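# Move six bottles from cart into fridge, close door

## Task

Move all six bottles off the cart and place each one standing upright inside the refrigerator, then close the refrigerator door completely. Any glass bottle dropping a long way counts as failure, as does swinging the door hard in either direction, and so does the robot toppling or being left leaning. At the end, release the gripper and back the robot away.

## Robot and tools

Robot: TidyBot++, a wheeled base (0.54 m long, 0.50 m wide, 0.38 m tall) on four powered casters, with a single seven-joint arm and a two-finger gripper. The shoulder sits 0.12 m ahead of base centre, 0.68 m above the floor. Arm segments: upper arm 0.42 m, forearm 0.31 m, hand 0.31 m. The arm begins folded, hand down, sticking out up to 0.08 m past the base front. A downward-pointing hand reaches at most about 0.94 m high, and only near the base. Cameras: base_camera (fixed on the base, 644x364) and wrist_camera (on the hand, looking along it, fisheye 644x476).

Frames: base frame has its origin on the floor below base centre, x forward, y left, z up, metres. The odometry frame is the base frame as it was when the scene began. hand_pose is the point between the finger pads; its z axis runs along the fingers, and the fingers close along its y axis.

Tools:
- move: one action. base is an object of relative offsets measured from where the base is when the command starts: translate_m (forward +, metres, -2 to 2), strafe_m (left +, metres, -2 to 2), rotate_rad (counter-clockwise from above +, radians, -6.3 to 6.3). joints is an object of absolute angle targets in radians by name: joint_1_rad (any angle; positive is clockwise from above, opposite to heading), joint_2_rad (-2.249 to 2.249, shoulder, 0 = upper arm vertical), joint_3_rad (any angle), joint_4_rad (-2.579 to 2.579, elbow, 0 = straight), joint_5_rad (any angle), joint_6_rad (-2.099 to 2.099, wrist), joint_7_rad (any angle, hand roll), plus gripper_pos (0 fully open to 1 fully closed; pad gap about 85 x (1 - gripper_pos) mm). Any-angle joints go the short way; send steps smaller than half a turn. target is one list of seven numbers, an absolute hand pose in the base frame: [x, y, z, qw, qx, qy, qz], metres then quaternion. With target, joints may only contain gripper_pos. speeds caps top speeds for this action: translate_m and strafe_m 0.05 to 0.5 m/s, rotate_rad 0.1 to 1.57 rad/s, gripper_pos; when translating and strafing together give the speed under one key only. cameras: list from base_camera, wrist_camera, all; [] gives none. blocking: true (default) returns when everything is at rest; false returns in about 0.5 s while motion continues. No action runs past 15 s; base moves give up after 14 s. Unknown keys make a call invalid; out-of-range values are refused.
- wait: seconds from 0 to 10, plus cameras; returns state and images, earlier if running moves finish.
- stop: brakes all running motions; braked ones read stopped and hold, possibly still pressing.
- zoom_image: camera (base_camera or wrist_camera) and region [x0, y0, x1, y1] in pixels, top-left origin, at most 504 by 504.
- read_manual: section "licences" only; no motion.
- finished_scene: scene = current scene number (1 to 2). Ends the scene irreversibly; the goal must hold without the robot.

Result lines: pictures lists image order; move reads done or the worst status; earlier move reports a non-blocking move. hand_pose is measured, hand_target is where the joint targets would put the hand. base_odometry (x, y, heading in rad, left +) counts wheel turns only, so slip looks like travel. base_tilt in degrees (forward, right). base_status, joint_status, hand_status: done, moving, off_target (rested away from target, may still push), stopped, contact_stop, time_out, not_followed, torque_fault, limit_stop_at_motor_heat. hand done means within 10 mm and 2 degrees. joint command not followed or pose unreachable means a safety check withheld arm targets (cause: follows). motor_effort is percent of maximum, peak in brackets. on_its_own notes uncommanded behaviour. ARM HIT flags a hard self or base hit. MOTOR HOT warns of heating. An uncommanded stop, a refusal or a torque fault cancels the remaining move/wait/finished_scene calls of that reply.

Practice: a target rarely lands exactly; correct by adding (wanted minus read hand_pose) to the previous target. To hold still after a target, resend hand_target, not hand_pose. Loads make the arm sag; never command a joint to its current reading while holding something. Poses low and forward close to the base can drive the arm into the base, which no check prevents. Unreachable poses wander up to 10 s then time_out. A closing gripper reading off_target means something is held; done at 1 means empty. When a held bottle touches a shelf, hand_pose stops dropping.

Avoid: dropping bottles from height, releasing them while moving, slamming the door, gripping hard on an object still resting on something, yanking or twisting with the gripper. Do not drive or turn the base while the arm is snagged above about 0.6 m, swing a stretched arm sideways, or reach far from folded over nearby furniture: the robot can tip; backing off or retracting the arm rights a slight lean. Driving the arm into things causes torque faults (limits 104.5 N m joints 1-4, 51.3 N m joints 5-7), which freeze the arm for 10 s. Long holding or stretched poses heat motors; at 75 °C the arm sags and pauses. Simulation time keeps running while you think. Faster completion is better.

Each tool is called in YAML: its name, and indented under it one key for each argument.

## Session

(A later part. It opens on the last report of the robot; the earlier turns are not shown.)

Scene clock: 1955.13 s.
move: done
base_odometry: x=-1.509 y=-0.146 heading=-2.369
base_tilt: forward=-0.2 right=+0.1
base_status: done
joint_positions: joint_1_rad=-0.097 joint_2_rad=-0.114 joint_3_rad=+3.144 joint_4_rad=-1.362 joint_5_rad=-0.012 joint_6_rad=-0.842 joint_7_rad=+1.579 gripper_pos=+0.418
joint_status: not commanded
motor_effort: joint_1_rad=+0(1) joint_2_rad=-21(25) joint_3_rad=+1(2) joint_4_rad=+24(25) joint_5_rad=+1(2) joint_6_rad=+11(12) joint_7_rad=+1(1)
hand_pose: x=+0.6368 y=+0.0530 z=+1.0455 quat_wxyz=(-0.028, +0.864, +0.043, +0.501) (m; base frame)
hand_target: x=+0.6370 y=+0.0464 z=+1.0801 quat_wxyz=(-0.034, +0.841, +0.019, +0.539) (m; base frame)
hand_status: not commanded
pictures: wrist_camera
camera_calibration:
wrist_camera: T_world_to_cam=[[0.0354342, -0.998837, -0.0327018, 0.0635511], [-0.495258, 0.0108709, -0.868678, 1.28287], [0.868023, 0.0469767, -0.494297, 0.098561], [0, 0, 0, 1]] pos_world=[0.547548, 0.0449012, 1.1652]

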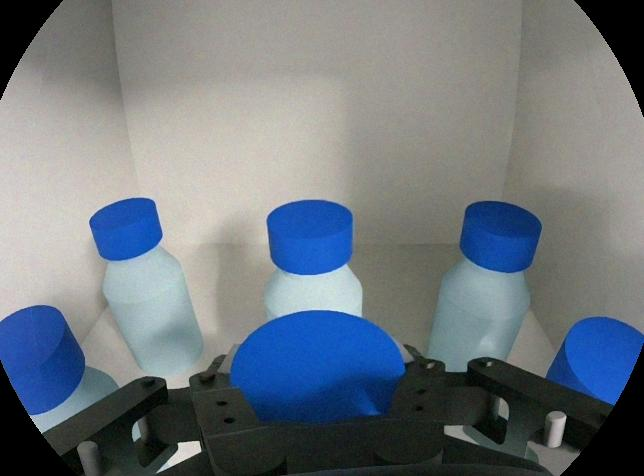

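move:
  joints: {"joint_2_rad": -0.15, "joint_4_rad": -1.39, "joint_6_rad": -0.752}
  cameras: []

move:
  joints: {"joint_2_rad": -0.154, "joint_4_rad": -1.408, "joint_6_rad": -0.738}
  cameras: []

move:
  joints: {"joint_2_rad": -0.157, "joint_4_rad": -1.426, "joint_6_rad": -0.724}
  cameras: ["wrist_camera"]

Scene clock: 1960.47 s.
move: done
base_odometry: x=-1.509 y=-0.146 heading=-2.369
base_tilt: forward=-0.2 right=+0.1
base_status: not commanded
joint_positions: joint_1_rad=-0.097 joint_2_rad=-0.122 joint_3_rad=+3.144 joint_4_rad=-1.403 joint_5_rad=-0.012 joint_6_rad=-0.809 joint_7_rad=+1.579 gripper_pos=+0.418
joint_status: all done
motor_effort: joint_1_rad=+0(1) joint_2_rad=-21(22) joint_3_rad=+1(1) joint_4_rad=+24(25) joint_5_rad=+1(1) joint_6_rad=+12(13) joint_7_rad=+0(1)
hand_pose: x=+0.6368 y=+0.0529 z=+1.0346 quat_wxyz=(-0.027, +0.864, +0.043, +0.501) (m; base frame)
hand_target: x=+0.6354 y=+0.0463 z=+1.0727 quat_wxyz=(-0.035, +0.839, +0.019, +0.543) (m; base frame)
hand_status: not commanded
pictures: none
No camera images: "cameras" was empty.

Scene clock: 1961.07 s.
move: done
base_odometry: x=-1.509 y=-0.146 heading=-2.369
base_tilt: forward=-0.2 right=+0.1
base_status: not commanded
joint_positions: joint_1_rad=-0.097 joint_2_rad=-0.124 joint_3_rad=+3.144 joint_4_rad=-1.420 joint_5_rad=-0.012 joint_6_rad=-0.796 joint_7_rad=+1.579 gripper_pos=+0.418
joint_status: all done
motor_effort: joint_1_rad=+0(0) joint_2_rad=-19(23) joint_3_rad=+0(1) joint_4_rad=+24(25) joint_5_rad=+0(2) joint_6_rad=+11(12) joint_7_rad=+0(1)
hand_pose: x=+0.6368 y=+0.0529 z=+1.0299 quat_wxyz=(-0.027, +0.864, +0.043, +0.501) (m; base frame)
hand_target: x=+0.6352 y=+0.0463 z=+1.0682 quat_wxyz=(-0.035, +0.839, +0.019, +0.543) (m; base frame)
hand_status: not commanded
pictures: none
No camera images: "cameras" was empty.

Scene clock: 1961.63 s.
move: done
base_odometry: x=-1.509 y=-0.146 heading=-2.369
base_tilt: forward=-0.2 right=+0.1
base_status: not commanded
joint_positions: joint_1_rad=-0.097 joint_2_rad=-0.129 joint_3_rad=+3.144 joint_4_rad=-1.433 joint_5_rad=-0.012 joint_6_rad=-0.779 joint_7_rad=+1.579 gripper_pos=+0.418
joint_status: all done
motor_effort: joint_1_rad=+0(0) joint_2_rad=-20(20) joint_3_rad=+1(1) joint_4_rad=+24(24) joint_5_rad=+0(2) joint_6_rad=+10(11) joint_7_rad=+0(1)
hand_pose: x=+0.6368 y=+0.0529 z=+1.0293 quat_wxyz=(-0.028, +0.862, +0.043, +0.504) (m; base frame)
hand_target: x=+0.6352 y=+0.0463 z=+1.0633 quat_wxyz=(-0.034, +0.839, +0.019, +0.542) (m; base frame)
hand_status: not commanded
pictures: wrist_camera
camera_calibration:
wrist_camera: T_world_to_cam=[[0.0349366, -0.998834, -0.0333147, 0.0638053], [-0.489891, 0.0119392, -0.871702, 1.26843], [0.871083, 0.0467749, -0.488903, 0.0830631], [0, 0, 0, 1]] pos_world=[0.546811, 0.0447016, 1.14843]

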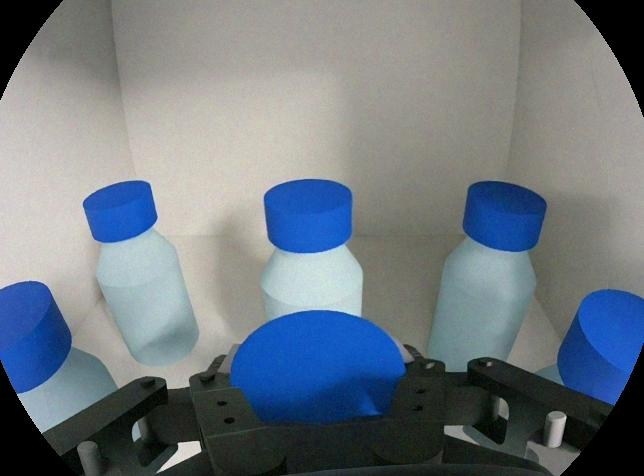

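move:
  joints: {"joint_2_rad": -0.159, "joint_4_rad": -1.436, "joint_6_rad": -0.716}
  cameras: []

move:
  joints: {"gripper_pos": 0.2}
  cameras: ["wrist_camera"]

Scene clock: 1966.50 s.
move: done
base_odometry: x=-1.509 y=-0.146 heading=-2.369
base_tilt: forward=-0.2 right=+0.1
base_status: not commanded
joint_positions: joint_1_rad=-0.097 joint_2_rad=-0.132 joint_3_rad=+3.144 joint_4_rad=-1.441 joint_5_rad=-0.012 joint_6_rad=-0.769 joint_7_rad=+1.579 gripper_pos=+0.418
joint_status: all done
motor_effort: joint_1_rad=+0(0) joint_2_rad=-20(21) joint_3_rad=+1(1) joint_4_rad=+23(24) joint_5_rad=+0(1) joint_6_rad=+11(11) joint_7_rad=+0(1)
hand_pose: x=+0.6365 y=+0.0528 z=+1.0292 quat_wxyz=(-0.028, +0.861, +0.042, +0.506) (m; base frame)
hand_target: x=+0.6351 y=+0.0463 z=+1.0607 quat_wxyz=(-0.034, +0.839, +0.019, +0.542) (m; base frame)
hand_status: not commanded
pictures: none
No camera images: "cameras" was empty.

Scene clock: 1967.40 s.
move: done
base_odometry: x=-1.509 y=-0.146 heading=-2.369
base_tilt: forward=-0.2 right=+0.1
base_status: not commanded
joint_positions: joint_1_rad=-0.097 joint_2_rad=-0.152 joint_3_rad=+3.144 joint_4_rad=-1.441 joint_5_rad=-0.012 joint_6_rad=-0.750 joint_7_rad=+1.579 gripper_pos=+0.200
joint_status: all done
motor_effort: joint_1_rad=+0(0) joint_2_rad=-16(21) joint_3_rad=+1(1) joint_4_rad=+20(24) joint_5_rad=-1(2) joint_6_rad=+8(11) joint_7_rad=+0(1)
hand_pose: x=+0.6323 y=+0.0523 z=+1.0447 quat_wxyz=(-0.028, +0.851, +0.042, +0.523) (m; base frame)
hand_target: x=+0.6351 y=+0.0463 z=+1.0607 quat_wxyz=(-0.034, +0.839, +0.019, +0.542) (m; base frame)
hand_status: not commanded
pictures: wrist_camera
camera_calibration:
wrist_camera: T_world_to_cam=[[0.0361016, -0.998696, -0.0360956, 0.0661172], [-0.451281, 0.0159347, -0.89224, 1.27649], [0.891651, 0.0485006, -0.450117, 0.0409236], [0, 0, 0, 1]] pos_world=[0.537179, 0.0437056, 1.15974]

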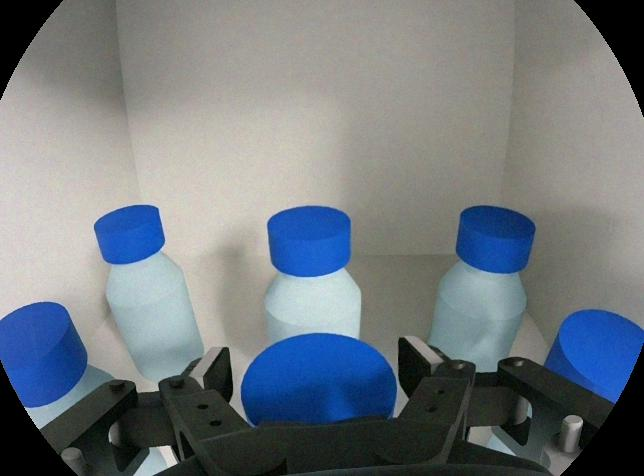

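move:
  joints: {"joint_2_rad": -0.25, "joint_4_rad": -1.375, "joint_6_rad": -0.97}
  blocking: false
  cameras: []

move:
  base: {"translate_m": -0.4}
  cameras: ["wrist_camera", "base_camera"]

move:
  base: {"translate_m": -0.45}
  joints: {"joint_1_rad": 0.0}
  cameras: ["wrist_camera", "base_camera"]

Scene clock: 2041.43 s.
move: moving
base_odometry: x=-1.509 y=-0.146 heading=-2.369
base_tilt: forward=-0.2 right=+0.1
base_status: not commanded
joint_positions: joint_1_rad=-0.097 joint_2_rad=-0.228 joint_3_rad=+3.144 joint_4_rad=-1.410 joint_5_rad=-0.012 joint_6_rad=-0.926 joint_7_rad=+1.579 gripper_pos=+0.200
joint_status: joint_2_rad moving; joint_4_rad moving; joint_6_rad moving
motor_effort: joint_1_rad=+0(0) joint_2_rad=-11(18) joint_3_rad=+1(1) joint_4_rad=+19(21) joint_5_rad=+1(2) joint_6_rad=+8(9) joint_7_rad=+1(1)
hand_pose: x=+0.5800 y=+0.0478 z=+1.0513 quat_wxyz=(-0.027, +0.868, +0.044, +0.493) (m; base frame)
hand_target: x=+0.5692 y=+0.0406 z=+1.0690 quat_wxyz=(-0.032, +0.865, +0.020, +0.501) (m; base frame)
hand_status: not commanded
pictures: none
No camera images: "cameras" was empty.

Scene clock: 2043.53 s.
move: done
base_odometry: x=-1.223 y=+0.134 heading=-2.369
base_tilt: forward=-0.2 right=+0.1
base_status: done
joint_positions: joint_1_rad=-0.092 joint_2_rad=-0.259 joint_3_rad=+3.144 joint_4_rad=-1.399 joint_5_rad=-0.011 joint_6_rad=-0.935 joint_7_rad=+1.579 gripper_pos=+0.200
joint_status: all done
motor_effort: joint_1_rad=+0(5) joint_2_rad=-11(16) joint_3_rad=+1(10) joint_4_rad=+19(21) joint_5_rad=+1(4) joint_6_rad=+8(10) joint_7_rad=-1(1)
hand_pose: x=+0.5673 y=+0.0445 z=+1.0695 quat_wxyz=(-0.027, +0.860, +0.041, +0.508) (m; base frame)
hand_target: x=+0.5662 y=+0.0403 z=+1.0692 quat_wxyz=(-0.032, +0.866, +0.020, +0.499) (m; base frame)
hand_status: not commanded
pictures: base_camera, wrist_camera
camera_calibration:
wrist_camera: T_world_to_cam=[[0.0323871, -0.998921, -0.033275, 0.0606355], [-0.482964, 0.0135063, -0.875536, 1.26963], [0.875041, 0.0444267, -0.482005, 0.154042], [0, 0, 0, 1]] pos_world=[0.476429, 0.0365785, 1.18788]

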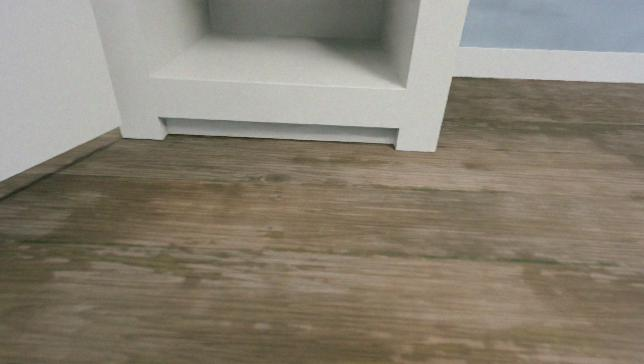

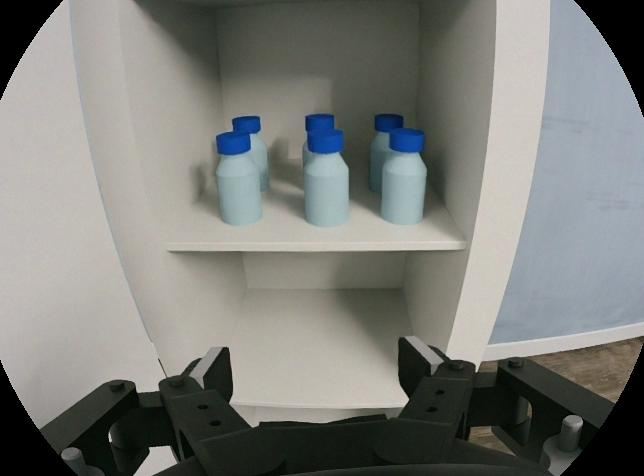

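Scene clock: 2045.67 s.
move: done
base_odometry: x=-0.900 y=+0.448 heading=-2.370
base_tilt: forward=-0.2 right=+0.1
base_status: done
joint_positions: joint_1_rad=-0.013 joint_2_rad=-0.259 joint_3_rad=+3.143 joint_4_rad=-1.397 joint_5_rad=-0.011 joint_6_rad=-0.936 joint_7_rad=+1.579 gripper_pos=+0.200
joint_status: all done
motor_effort: joint_1_rad=+0(1) joint_2_rad=-11(16) joint_3_rad=+1(2) joint_4_rad=+19(20) joint_5_rad=+1(1) joint_6_rad=+8(9) joint_7_rad=+0(1)
hand_pose: x=+0.5693 y=+0.0090 z=+1.0700 quat_wxyz=(-0.007, +0.861, +0.007, +0.509) (m; base frame)
hand_target: x=+0.5680 y=+0.0022 z=+1.0692 quat_wxyz=(-0.010, +0.866, -0.017, +0.500) (m; base frame)
hand_status: not commanded
pictures: base_camera, wrist_camera
camera_calibration:
wrist_camera: T_world_to_cam=[[-0.0464863, -0.998365, -0.0332684, 0.0700291], [-0.479663, 0.0515231, -0.875939, 1.26976], [0.876221, -0.0247616, -0.481274, 0.153388], [0, 0, 0, 1]] pos_world=[0.477912, 0.00829059, 1.18839]

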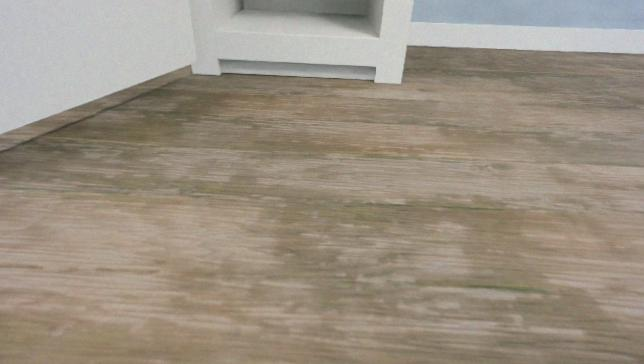

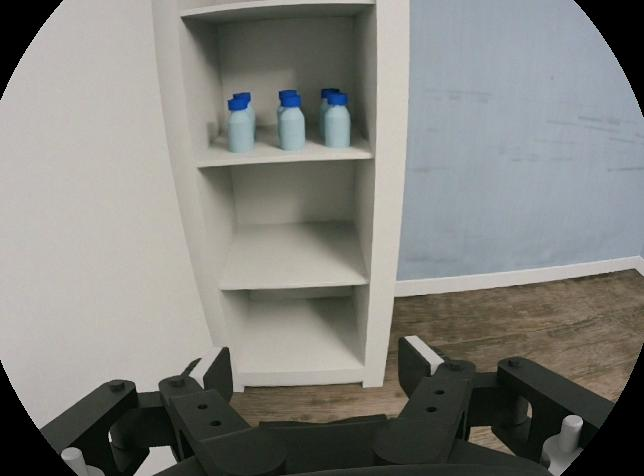

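move:
  base: {"strafe_m": 0.95, "rotate_rad": -0.55}
  joints: {"gripper_pos": 1.0}
  cameras: ["wrist_camera", "base_camera"]

Scene clock: 2062.77 s.
move: done
base_odometry: x=-0.237 y=-0.233 heading=-2.920
base_tilt: forward=-0.2 right=+0.1
base_status: done
joint_positions: joint_1_rad=-0.010 joint_2_rad=-0.256 joint_3_rad=+3.141 joint_4_rad=-1.397 joint_5_rad=-0.011 joint_6_rad=-0.936 joint_7_rad=+1.579 gripper_pos=+0.999
joint_status: all done
motor_effort: joint_1_rad=+0(2) joint_2_rad=-11(13) joint_3_rad=+1(3) joint_4_rad=+19(20) joint_5_rad=+1(2) joint_6_rad=+8(9) joint_7_rad=+0(1)
hand_pose: x=+0.5706 y=+0.0089 z=+1.0685 quat_wxyz=(-0.006, +0.862, +0.007, +0.507) (m; base frame)
hand_target: x=+0.5680 y=+0.0022 z=+1.0692 quat_wxyz=(-0.010, +0.866, -0.017, +0.500) (m; base frame)
hand_status: not commanded
pictures: base_camera, wrist_camera
camera_calibration:
wrist_camera: T_world_to_cam=[[-0.0474146, -0.998349, -0.0324344, 0.069569], [-0.482623, 0.0513263, -0.874323, 1.26899], [0.874544, -0.0258021, -0.48426, 0.155645], [0, 0, 0, 1]] pos_world=[0.479626, 0.0083374, 1.18714]

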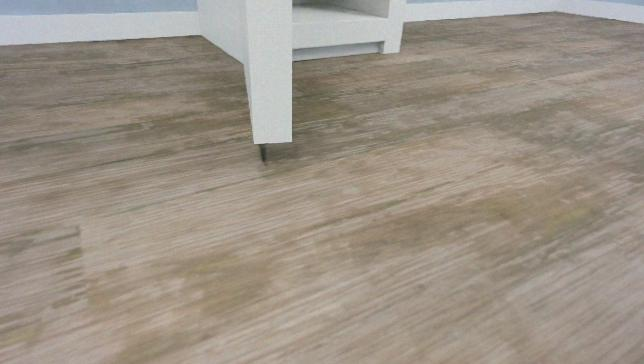

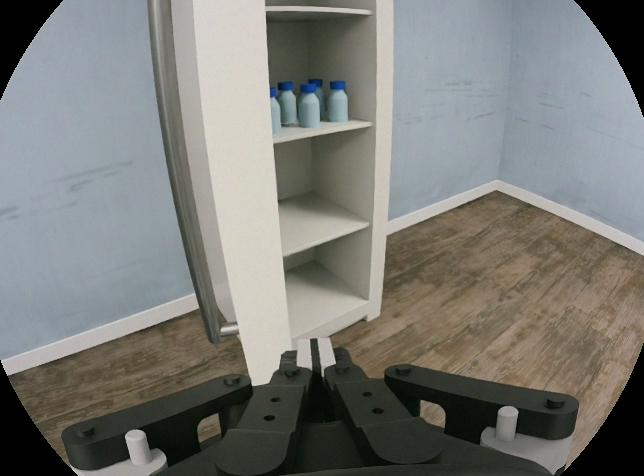

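zoom_image:
  camera: "base_camera"
  region: [190, 0, 420, 180]

zoom_image:
  camera: "wrist_camera"
  region: [130, 200, 350, 400]

Scaled by 2.191.

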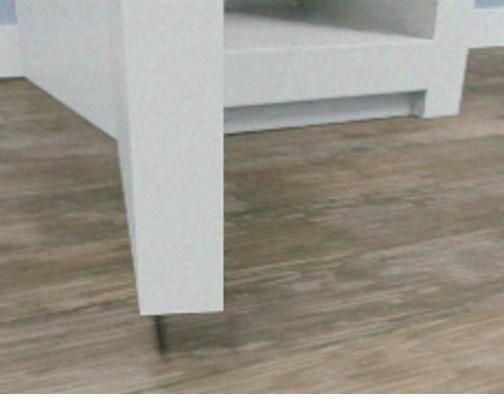

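Scaled by 2.291.

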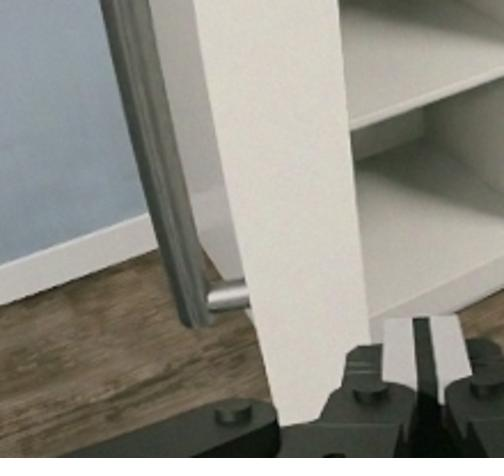

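move:
  joints: {"joint_1_rad": -0.8}
  cameras: ["wrist_camera"]

Scene clock: 2153.00 s.
move: done
base_odometry: x=-0.237 y=-0.233 heading=-2.920
base_tilt: forward=-0.2 right=+0.1
base_status: not commanded
joint_positions: joint_1_rad=-0.783 joint_2_rad=-0.256 joint_3_rad=+3.141 joint_4_rad=-1.397 joint_5_rad=-0.011 joint_6_rad=-0.936 joint_7_rad=+1.579 gripper_pos=+0.999
joint_status: all done
motor_effort: joint_1_rad=+0(2) joint_2_rad=-11(12) joint_3_rad=+1(2) joint_4_rad=+19(19) joint_5_rad=+1(2) joint_6_rad=+8(9) joint_7_rad=+0(1)
hand_pose: x=+0.4358 y=+0.3219 z=+1.0685 quat_wxyz=(-0.197, +0.795, +0.332, +0.467) (m; base frame)
hand_target: x=+0.4303 y=+0.3236 z=+1.0692 quat_wxyz=(-0.204, +0.804, +0.322, +0.456) (m; base frame)
hand_status: not commanded
pictures: wrist_camera
camera_calibration:
wrist_camera: T_world_to_cam=[[0.663694, -0.747301, -0.0324269, -0.015058], [-0.381105, -0.300529, -0.874323, 1.25691], [0.643637, 0.592641, -0.48426, 0.183123], [0, 0, 0, 1]] pos_world=[0.371145, 0.25796, 1.18714]

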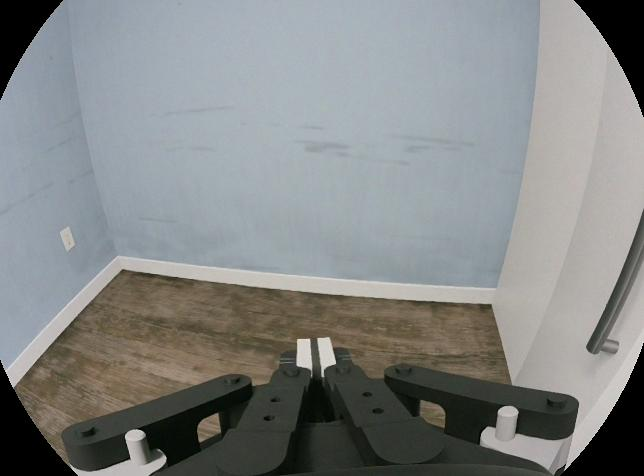

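move:
  base: {"translate_m": 0.217, "strafe_m": 0.675, "rotate_rad": -0.497}
  cameras: ["wrist_camera"]

move:
  joints: {"joint_1_rad": 0.0, "joint_2_rad": 0.6, "joint_4_rad": -2.165, "joint_6_rad": 0.87}
  cameras: ["wrist_camera", "base_camera"]

Scene clock: 2281.50 s.
move: done
base_odometry: x=-0.301 y=-0.940 heading=+2.865
base_tilt: forward=-0.2 right=+0.1
base_status: done
joint_positions: joint_1_rad=-0.788 joint_2_rad=-0.254 joint_3_rad=+3.143 joint_4_rad=-1.397 joint_5_rad=-0.011 joint_6_rad=-0.936 joint_7_rad=+1.579 gripper_pos=+0.999
joint_status: not commanded
motor_effort: joint_1_rad=+0(2) joint_2_rad=-11(13) joint_3_rad=+1(2) joint_4_rad=+19(20) joint_5_rad=+0(2) joint_6_rad=+9(9) joint_7_rad=+0(1)
hand_pose: x=+0.4355 y=+0.3231 z=+1.0678 quat_wxyz=(-0.198, +0.795, +0.333, +0.466) (m; base frame)
hand_target: x=+0.4303 y=+0.3236 z=+1.0692 quat_wxyz=(-0.204, +0.804, +0.322, +0.456) (m; base frame)
hand_status: not commanded
pictures: wrist_camera
camera_calibration:
wrist_camera: T_world_to_cam=[[0.665713, -0.745485, -0.0328393, -0.0150156], [-0.381545, -0.302236, -0.873543, 1.25645], [0.641288, 0.594058, -0.485638, 0.184326], [0, 0, 0, 1]] pos_world=[0.371182, 0.259051, 1.18658]

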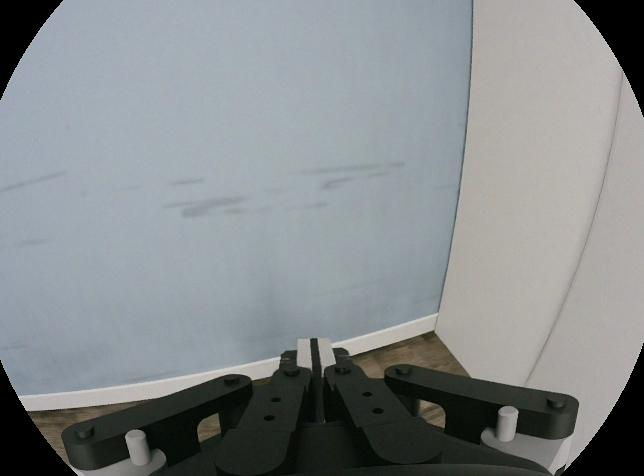

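Scene clock: 2284.27 s.
move: done
base_odometry: x=-0.301 y=-0.940 heading=+2.865
base_tilt: forward=-0.2 right=+0.1
base_status: not commanded
joint_positions: joint_1_rad=-0.011 joint_2_rad=+0.590 joint_3_rad=+3.143 joint_4_rad=-2.149 joint_5_rad=-0.011 joint_6_rad=+0.827 joint_7_rad=+1.579 gripper_pos=+0.999
joint_status: all done
motor_effort: joint_1_rad=+0(2) joint_2_rad=-34(37) joint_3_rad=+0(2) joint_4_rad=+11(21) joint_5_rad=+2(2) joint_6_rad=+9(10) joint_7_rad=+0(1)
hand_pose: x=+0.7697 y=+0.0050 z=+0.6383 quat_wxyz=(+0.001, +0.817, +0.002, +0.577) (m; base frame)
hand_target: x=+0.7673 y=+0.0022 z=+0.6376 quat_wxyz=(-0.013, +0.812, -0.016, +0.584) (m; base frame)
hand_status: not commanded
pictures: base_camera, wrist_camera
camera_calibration:
wrist_camera: T_world_to_cam=[[-0.0586823, -0.997628, -0.035995, 0.0721067], [-0.330401, 0.0534345, -0.942327, 0.915416], [0.942015, -0.0434051, -0.332752, -0.375478], [0, 0, 0, 1]] pos_world=[0.660391, 0.0067232, 0.740276]

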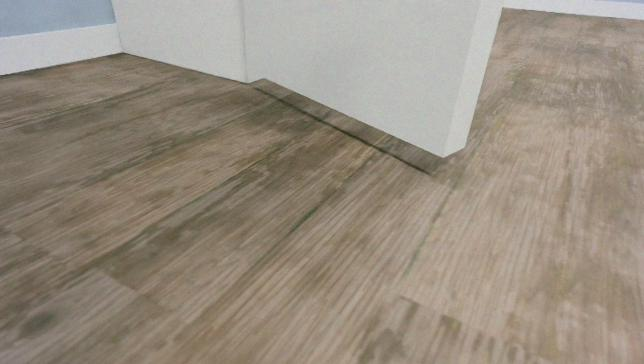

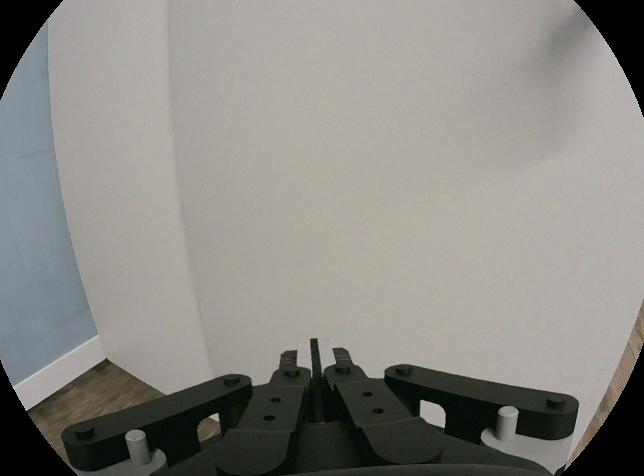

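move:
  base: {"translate_m": 0.107, "strafe_m": -0.107}
  speeds: {"translate_m": 0.12}
  cameras: ["wrist_camera"]

move:
  base: {"translate_m": 0.0976, "strafe_m": -0.1755, "rotate_rad": 0.105}
  speeds: {"translate_m": 0.08, "rotate_rad": 0.1}
  cameras: ["wrist_camera", "base_camera"]

Scene clock: 2311.53 s.
move: done
base_odometry: x=-0.375 y=-0.807 heading=+2.865
base_tilt: forward=-0.2 right=+0.1
base_status: done
joint_positions: joint_1_rad=-0.006 joint_2_rad=+0.590 joint_3_rad=+3.143 joint_4_rad=-2.150 joint_5_rad=-0.011 joint_6_rad=+0.832 joint_7_rad=+1.579 gripper_pos=+0.999
joint_status: not commanded
motor_effort: joint_1_rad=+0(2) joint_2_rad=-34(36) joint_3_rad=+0(1) joint_4_rad=+11(12) joint_5_rad=+1(2) joint_6_rad=+8(9) joint_7_rad=+1(1)
hand_pose: x=+0.7695 y=+0.0018 z=+0.6387 quat_wxyz=(+0.002, +0.816, +0.000, +0.578) (m; base frame)
hand_target: x=+0.7673 y=+0.0022 z=+0.6376 quat_wxyz=(-0.013, +0.812, -0.016, +0.584) (m; base frame)
hand_status: not commanded
pictures: wrist_camera
camera_calibration:
wrist_camera: T_world_to_cam=[[-0.0634968, -0.997325, -0.0362065, 0.0727567], [-0.327618, 0.0551001, -0.943202, 0.914309], [0.942674, -0.0480284, -0.33024, -0.377402], [0, 0, 0, 1]] pos_world=[0.659931, 0.00405752, 0.74038]

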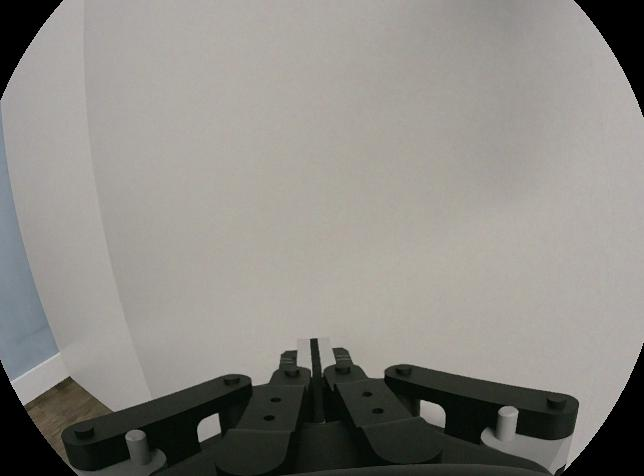

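Scene clock: 2314.60 s.
move: done
base_odometry: x=-0.421 y=-0.612 heading=+2.972
base_tilt: forward=-0.2 right=+0.1
base_status: done
joint_positions: joint_1_rad=-0.014 joint_2_rad=+0.590 joint_3_rad=+3.128 joint_4_rad=-2.168 joint_5_rad=-0.011 joint_6_rad=+0.832 joint_7_rad=+1.579 gripper_pos=+0.999
joint_status: not commanded
motor_effort: joint_1_rad=+1(8) joint_2_rad=-33(35) joint_3_rad=+0(7) joint_4_rad=+11(15) joint_5_rad=+0(4) joint_6_rad=+9(10) joint_7_rad=+0(1)
hand_pose: x=+0.7622 y=+0.0155 z=+0.6316 quat_wxyz=(-0.007, +0.821, +0.006, +0.571) (m; base frame)
hand_target: x=+0.7673 y=+0.0022 z=+0.6376 quat_wxyz=(-0.013, +0.812, -0.016, +0.584) (m; base frame)
hand_status: not commanded
pictures: base_camera, wrist_camera
camera_calibration:
wrist_camera: T_world_to_cam=[[-0.0434468, -0.998117, -0.0432905, 0.0749141], [-0.344984, 0.0556546, -0.936957, 0.913761], [0.937603, -0.0257732, -0.346752, -0.35825], [0, 0, 0, 1]] pos_world=[0.654384, 0.0146848, 0.735174]

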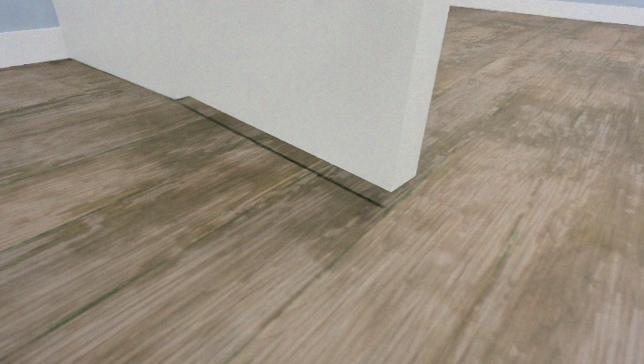

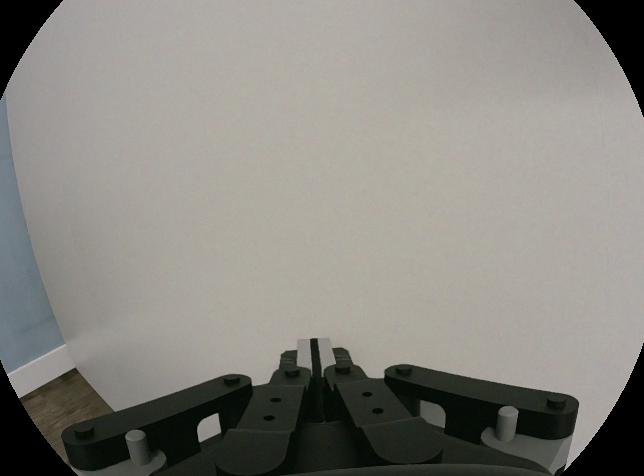

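move:
  base: {"translate_m": 0.1124, "strafe_m": -0.1733, "rotate_rad": 0.122}
  speeds: {"translate_m": 0.1, "rotate_rad": 0.1}
  cameras: ["base_camera"]

move:
  base: {"translate_m": 0.1223, "strafe_m": -0.1578, "rotate_rad": 0.122}
  speeds: {"translate_m": 0.1, "rotate_rad": 0.1}
  cameras: ["wrist_camera", "base_camera"]

Scene clock: 2334.70 s.
move: done
base_odometry: x=-0.503 y=-0.422 heading=+3.095
base_tilt: forward=-0.2 right=+0.1
base_status: done
joint_positions: joint_1_rad=-0.006 joint_2_rad=+0.590 joint_3_rad=+3.130 joint_4_rad=-2.178 joint_5_rad=-0.011 joint_6_rad=+0.834 joint_7_rad=+1.579 gripper_pos=+0.999
joint_status: not commanded
motor_effort: joint_1_rad=+0(8) joint_2_rad=-33(35) joint_3_rad=+0(7) joint_4_rad=+11(17) joint_5_rad=+1(3) joint_6_rad=+9(11) joint_7_rad=+0(1)
hand_pose: x=+0.7586 y=+0.0095 z=+0.6283 quat_wxyz=(-0.004, +0.823, +0.002, +0.568) (m; base frame)
hand_target: x=+0.7673 y=+0.0022 z=+0.6376 quat_wxyz=(-0.013, +0.812, -0.016, +0.584) (m; base frame)
hand_status: not commanded
pictures: base_camera

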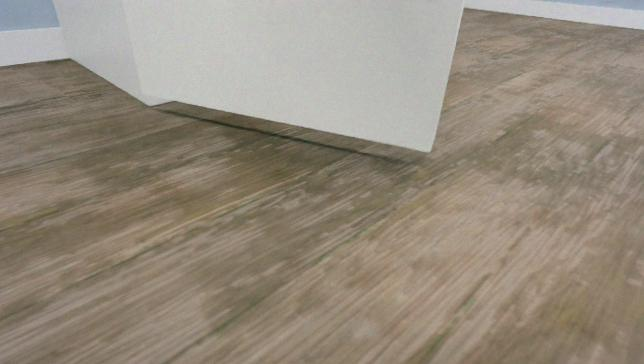

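Scene clock: 2337.23 s.
move: done
base_odometry: x=-0.618 y=-0.258 heading=-3.065
base_tilt: forward=-0.2 right=+0.1
base_status: done
joint_positions: joint_1_rad=-0.002 joint_2_rad=+0.590 joint_3_rad=+3.132 joint_4_rad=-2.178 joint_5_rad=-0.011 joint_6_rad=+0.835 joint_7_rad=+1.579 gripper_pos=+0.999
joint_status: not commanded
motor_effort: joint_1_rad=+0(3) joint_2_rad=-34(35) joint_3_rad=+0(3) joint_4_rad=+11(12) joint_5_rad=+2(2) joint_6_rad=+9(9) joint_7_rad=+0(1)
hand_pose: x=+0.7586 y=+0.0058 z=+0.6283 quat_wxyz=(-0.002, +0.823, +0.000, +0.568) (m; base frame)
hand_target: x=+0.7673 y=+0.0022 z=+0.6376 quat_wxyz=(-0.013, +0.812, -0.016, +0.584) (m; base frame)
hand_status: not commanded
pictures: base_camera, wrist_camera
camera_calibration:
wrist_camera: T_world_to_cam=[[-0.0586123, -0.997452, -0.0406635, 0.0747323], [-0.351219, 0.0587334, -0.934449, 0.913067], [0.934457, -0.0404884, -0.353767, -0.349447], [0, 0, 0, 1]] pos_world=[0.651611, 0.00676578, 0.732631]

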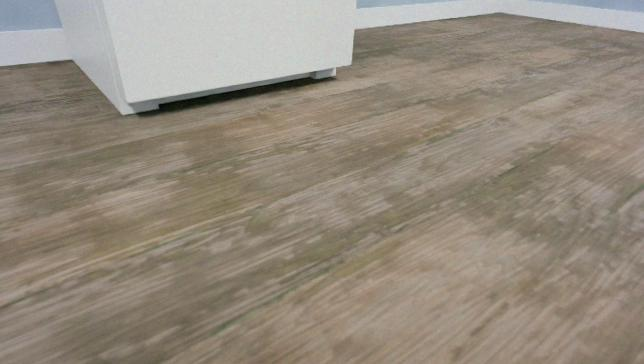

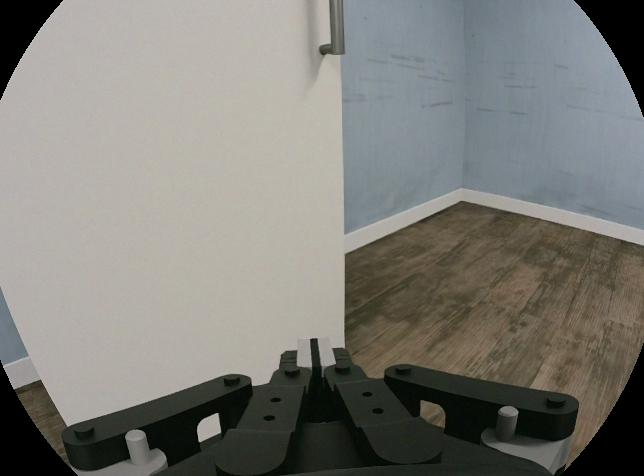

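zoom_image:
  camera: "base_camera"
  region: [90, 0, 400, 130]

wait:
  seconds: 0.5
  cameras: ["wrist_camera", "base_camera"]

Scaled by 1.626.

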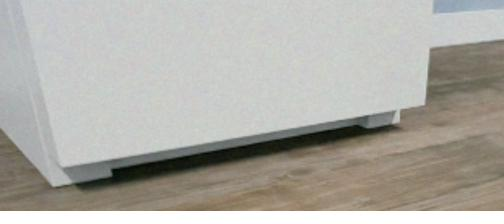

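Scene clock: 2362.90 s.
base_odometry: x=-0.618 y=-0.258 heading=-3.065
base_tilt: forward=-0.2 right=+0.1
base_status: done
joint_positions: joint_1_rad=-0.002 joint_2_rad=+0.590 joint_3_rad=+3.132 joint_4_rad=-2.178 joint_5_rad=-0.011 joint_6_rad=+0.835 joint_7_rad=+1.579 gripper_pos=+0.999
joint_status: not commanded
motor_effort: joint_1_rad=+0(3) joint_2_rad=-34(35) joint_3_rad=+0(3) joint_4_rad=+11(12) joint_5_rad=+1(2) joint_6_rad=+9(9) joint_7_rad=+0(1)
hand_pose: x=+0.7586 y=+0.0058 z=+0.6282 quat_wxyz=(-0.002, +0.823, +0.000, +0.568) (m; base frame)
hand_target: x=+0.7673 y=+0.0022 z=+0.6376 quat_wxyz=(-0.013, +0.812, -0.016, +0.584) (m; base frame)
hand_status: not commanded
wait: 0.50 s; at rest from the start
pictures: base_camera, wrist_camera
camera_calibration:
wrist_camera: T_world_to_cam=[[-0.0586134, -0.997452, -0.0406615, 0.0747306], [-0.351247, 0.0587331, -0.934439, 0.913066], [0.934446, -0.0404884, -0.353794, -0.349415], [0, 0, 0, 1]] pos_world=[0.651602, 0.00676573, 0.732622]

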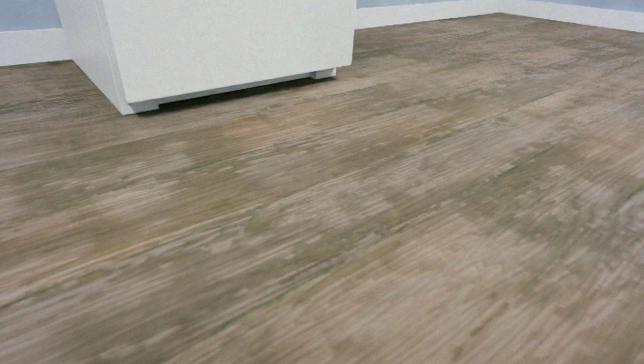

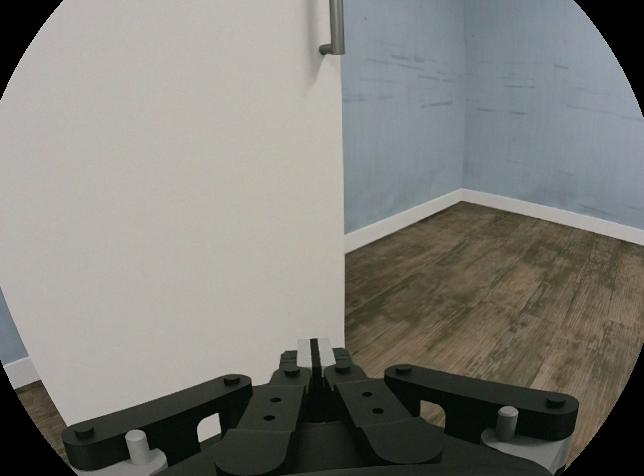

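move:
  base: {"translate_m": 0.579, "strafe_m": -0.43, "rotate_rad": 0.555}
  speeds: {"translate_m": 0.3}
  cameras: ["wrist_camera", "base_camera"]

Scene clock: 2374.67 s.
move: done
base_odometry: x=-1.228 y=+0.126 heading=-2.508
base_tilt: forward=-0.2 right=+0.1
base_status: done
joint_positions: joint_1_rad=-0.003 joint_2_rad=+0.590 joint_3_rad=+3.133 joint_4_rad=-2.178 joint_5_rad=-0.011 joint_6_rad=+0.835 joint_7_rad=+1.579 gripper_pos=+0.999
joint_status: not commanded
motor_effort: joint_1_rad=+0(4) joint_2_rad=-34(35) joint_3_rad=+0(3) joint_4_rad=+11(12) joint_5_rad=+1(2) joint_6_rad=+9(9) joint_7_rad=+0(1)
hand_pose: x=+0.7587 y=+0.0052 z=+0.6283 quat_wxyz=(-0.001, +0.823, +0.000, +0.568) (m; base frame)
hand_target: x=+0.7673 y=+0.0022 z=+0.6376 quat_wxyz=(-0.013, +0.812, -0.016, +0.584) (m; base frame)
hand_status: not commanded
pictures: base_camera, wrist_camera
camera_calibration:
wrist_camera: T_world_to_cam=[[-0.059427, -0.997434, -0.0399113, 0.074315], [-0.350942, 0.0583053, -0.93458, 0.913045], [0.93451, -0.0415328, -0.353506, -0.34969], [0, 0, 0, 1]] pos_world=[0.651631, 0.00636538, 0.732663]

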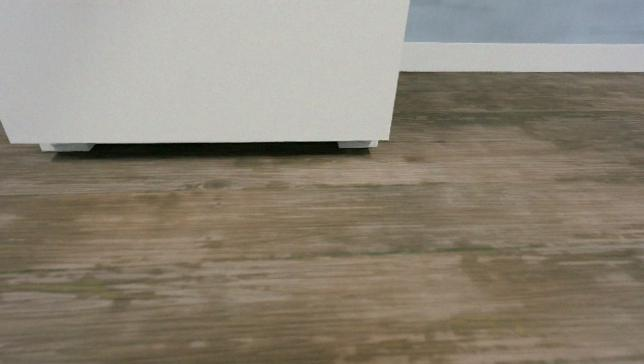

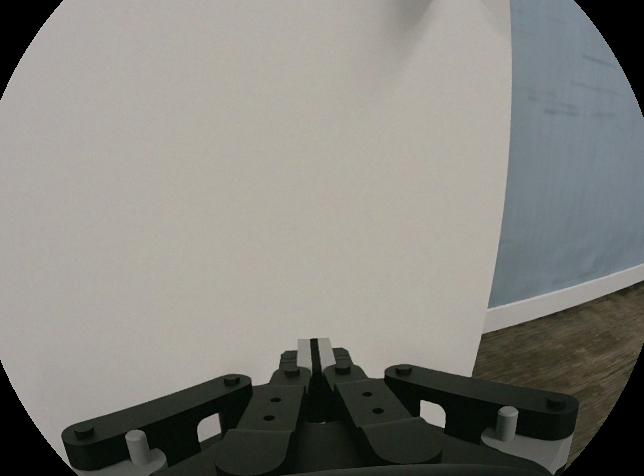

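move:
  base: {"translate_m": 0.085}
  speeds: {"translate_m": 0.06}
  cameras: ["base_camera", "wrist_camera"]

Scene clock: 2394.17 s.
move: done
base_odometry: x=-1.297 y=+0.076 heading=-2.508
base_tilt: forward=-0.2 right=+0.1
base_status: done
joint_positions: joint_1_rad=-0.002 joint_2_rad=+0.548 joint_3_rad=+3.133 joint_4_rad=-2.245 joint_5_rad=-0.011 joint_6_rad=+0.836 joint_7_rad=+1.579 gripper_pos=+0.999
joint_status: not commanded
motor_effort: joint_1_rad=+1(3) joint_2_rad=-23(35) joint_3_rad=+2(2) joint_4_rad=+24(27) joint_5_rad=+0(2) joint_6_rad=+9(10) joint_7_rad=+1(1)
hand_pose: x=+0.7340 y=+0.0050 z=+0.6285 quat_wxyz=(-0.001, +0.830, +0.001, +0.558) (m; base frame)
hand_target: x=+0.7673 y=+0.0022 z=+0.6376 quat_wxyz=(-0.013, +0.812, -0.016, +0.584) (m; base frame)
hand_status: not commanded
pictures: base_camera, wrist_camera
camera_calibration:
wrist_camera: T_world_to_cam=[[-0.0601632, -0.997467, -0.0379561, 0.0719422], [-0.372436, 0.0577104, -0.926262, 0.915149], [0.926106, -0.0415906, -0.374965, -0.306864], [0, 0, 0, 1]] pos_world=[0.629351, 0.00618362, 0.735335]

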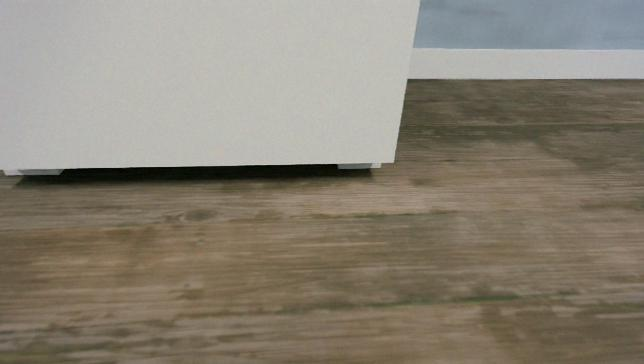

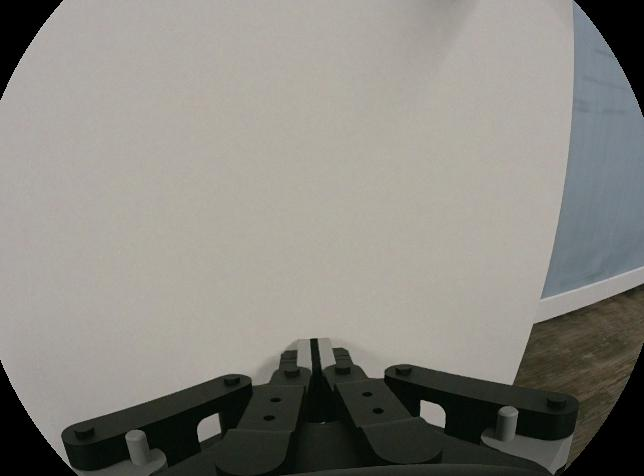

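move:
  base: {"translate_m": -0.5}
  speeds: {"translate_m": 0.3}
  cameras: []

move:
  joints: {"joint_2_rad": -0.25, "joint_4_rad": -1.375, "joint_6_rad": -0.97}
  cameras: ["base_camera", "wrist_camera"]

Scene clock: 2411.43 s.
move: done
base_odometry: x=-0.893 y=+0.372 heading=-2.508
base_tilt: forward=-0.2 right=+0.1
base_status: done
joint_positions: joint_1_rad=-0.002 joint_2_rad=+0.594 joint_3_rad=+3.134 joint_4_rad=-2.171 joint_5_rad=-0.011 joint_6_rad=+0.837 joint_7_rad=+1.579 gripper_pos=+0.999
joint_status: not commanded
motor_effort: joint_1_rad=+0(3) joint_2_rad=-32(36) joint_3_rad=+0(2) joint_4_rad=+11(22) joint_5_rad=+1(2) joint_6_rad=+9(10) joint_7_rad=+0(1)
hand_pose: x=+0.7617 y=+0.0045 z=+0.6295 quat_wxyz=(-0.001, +0.821, +0.000, +0.570) (m; base frame)
hand_target: x=+0.7673 y=+0.0022 z=+0.6376 quat_wxyz=(-0.013, +0.812, -0.016, +0.584) (m; base frame)
hand_status: not commanded
pictures: none
No camera images: "cameras" was empty.

Scene clock: 2414.20 s.
move: done
base_odometry: x=-0.893 y=+0.372 heading=-2.508
base_tilt: forward=-0.2 right=+0.1
base_status: not commanded
joint_positions: joint_1_rad=-0.002 joint_2_rad=-0.255 joint_3_rad=+3.134 joint_4_rad=-1.400 joint_5_rad=-0.011 joint_6_rad=-0.924 joint_7_rad=+1.579 gripper_pos=+0.999
joint_status: all done
motor_effort: joint_1_rad=+0(1) joint_2_rad=-10(37) joint_3_rad=+1(1) joint_4_rad=+19(21) joint_5_rad=+1(1) joint_6_rad=+8(10) joint_7_rad=+1(1)
hand_pose: x=+0.5723 y=+0.0093 z=+1.0701 quat_wxyz=(-0.005, +0.860, +0.007, +0.511) (m; base frame)
hand_target: x=+0.5680 y=+0.0022 z=+1.0692 quat_wxyz=(-0.010, +0.866, -0.017, +0.500) (m; base frame)
hand_status: not commanded
pictures: base_camera, wrist_camera
camera_calibration:
wrist_camera: T_world_to_cam=[[-0.0478194, -0.99837, -0.0311641, 0.0690002], [-0.474643, 0.0501643, -0.878748, 1.27141], [0.878879, -0.0272294, -0.476268, 0.143894], [0, 0, 0, 1]] pos_world=[0.480299, 0.00902666, 1.18793]

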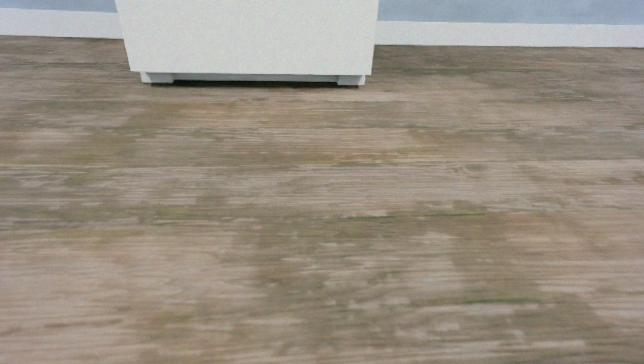

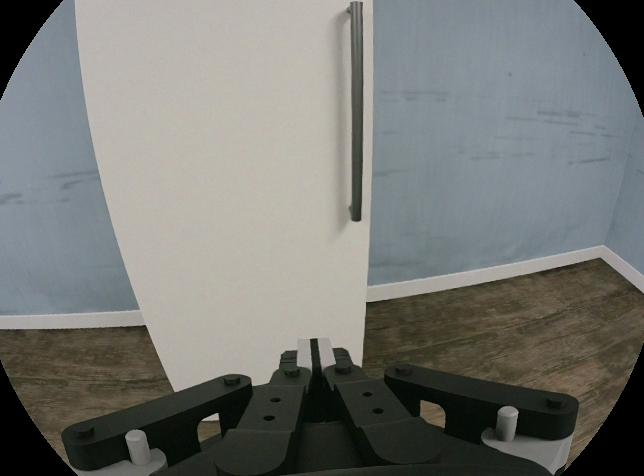

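finished_scene:
  scene: 1

The scene is finished: the task was done.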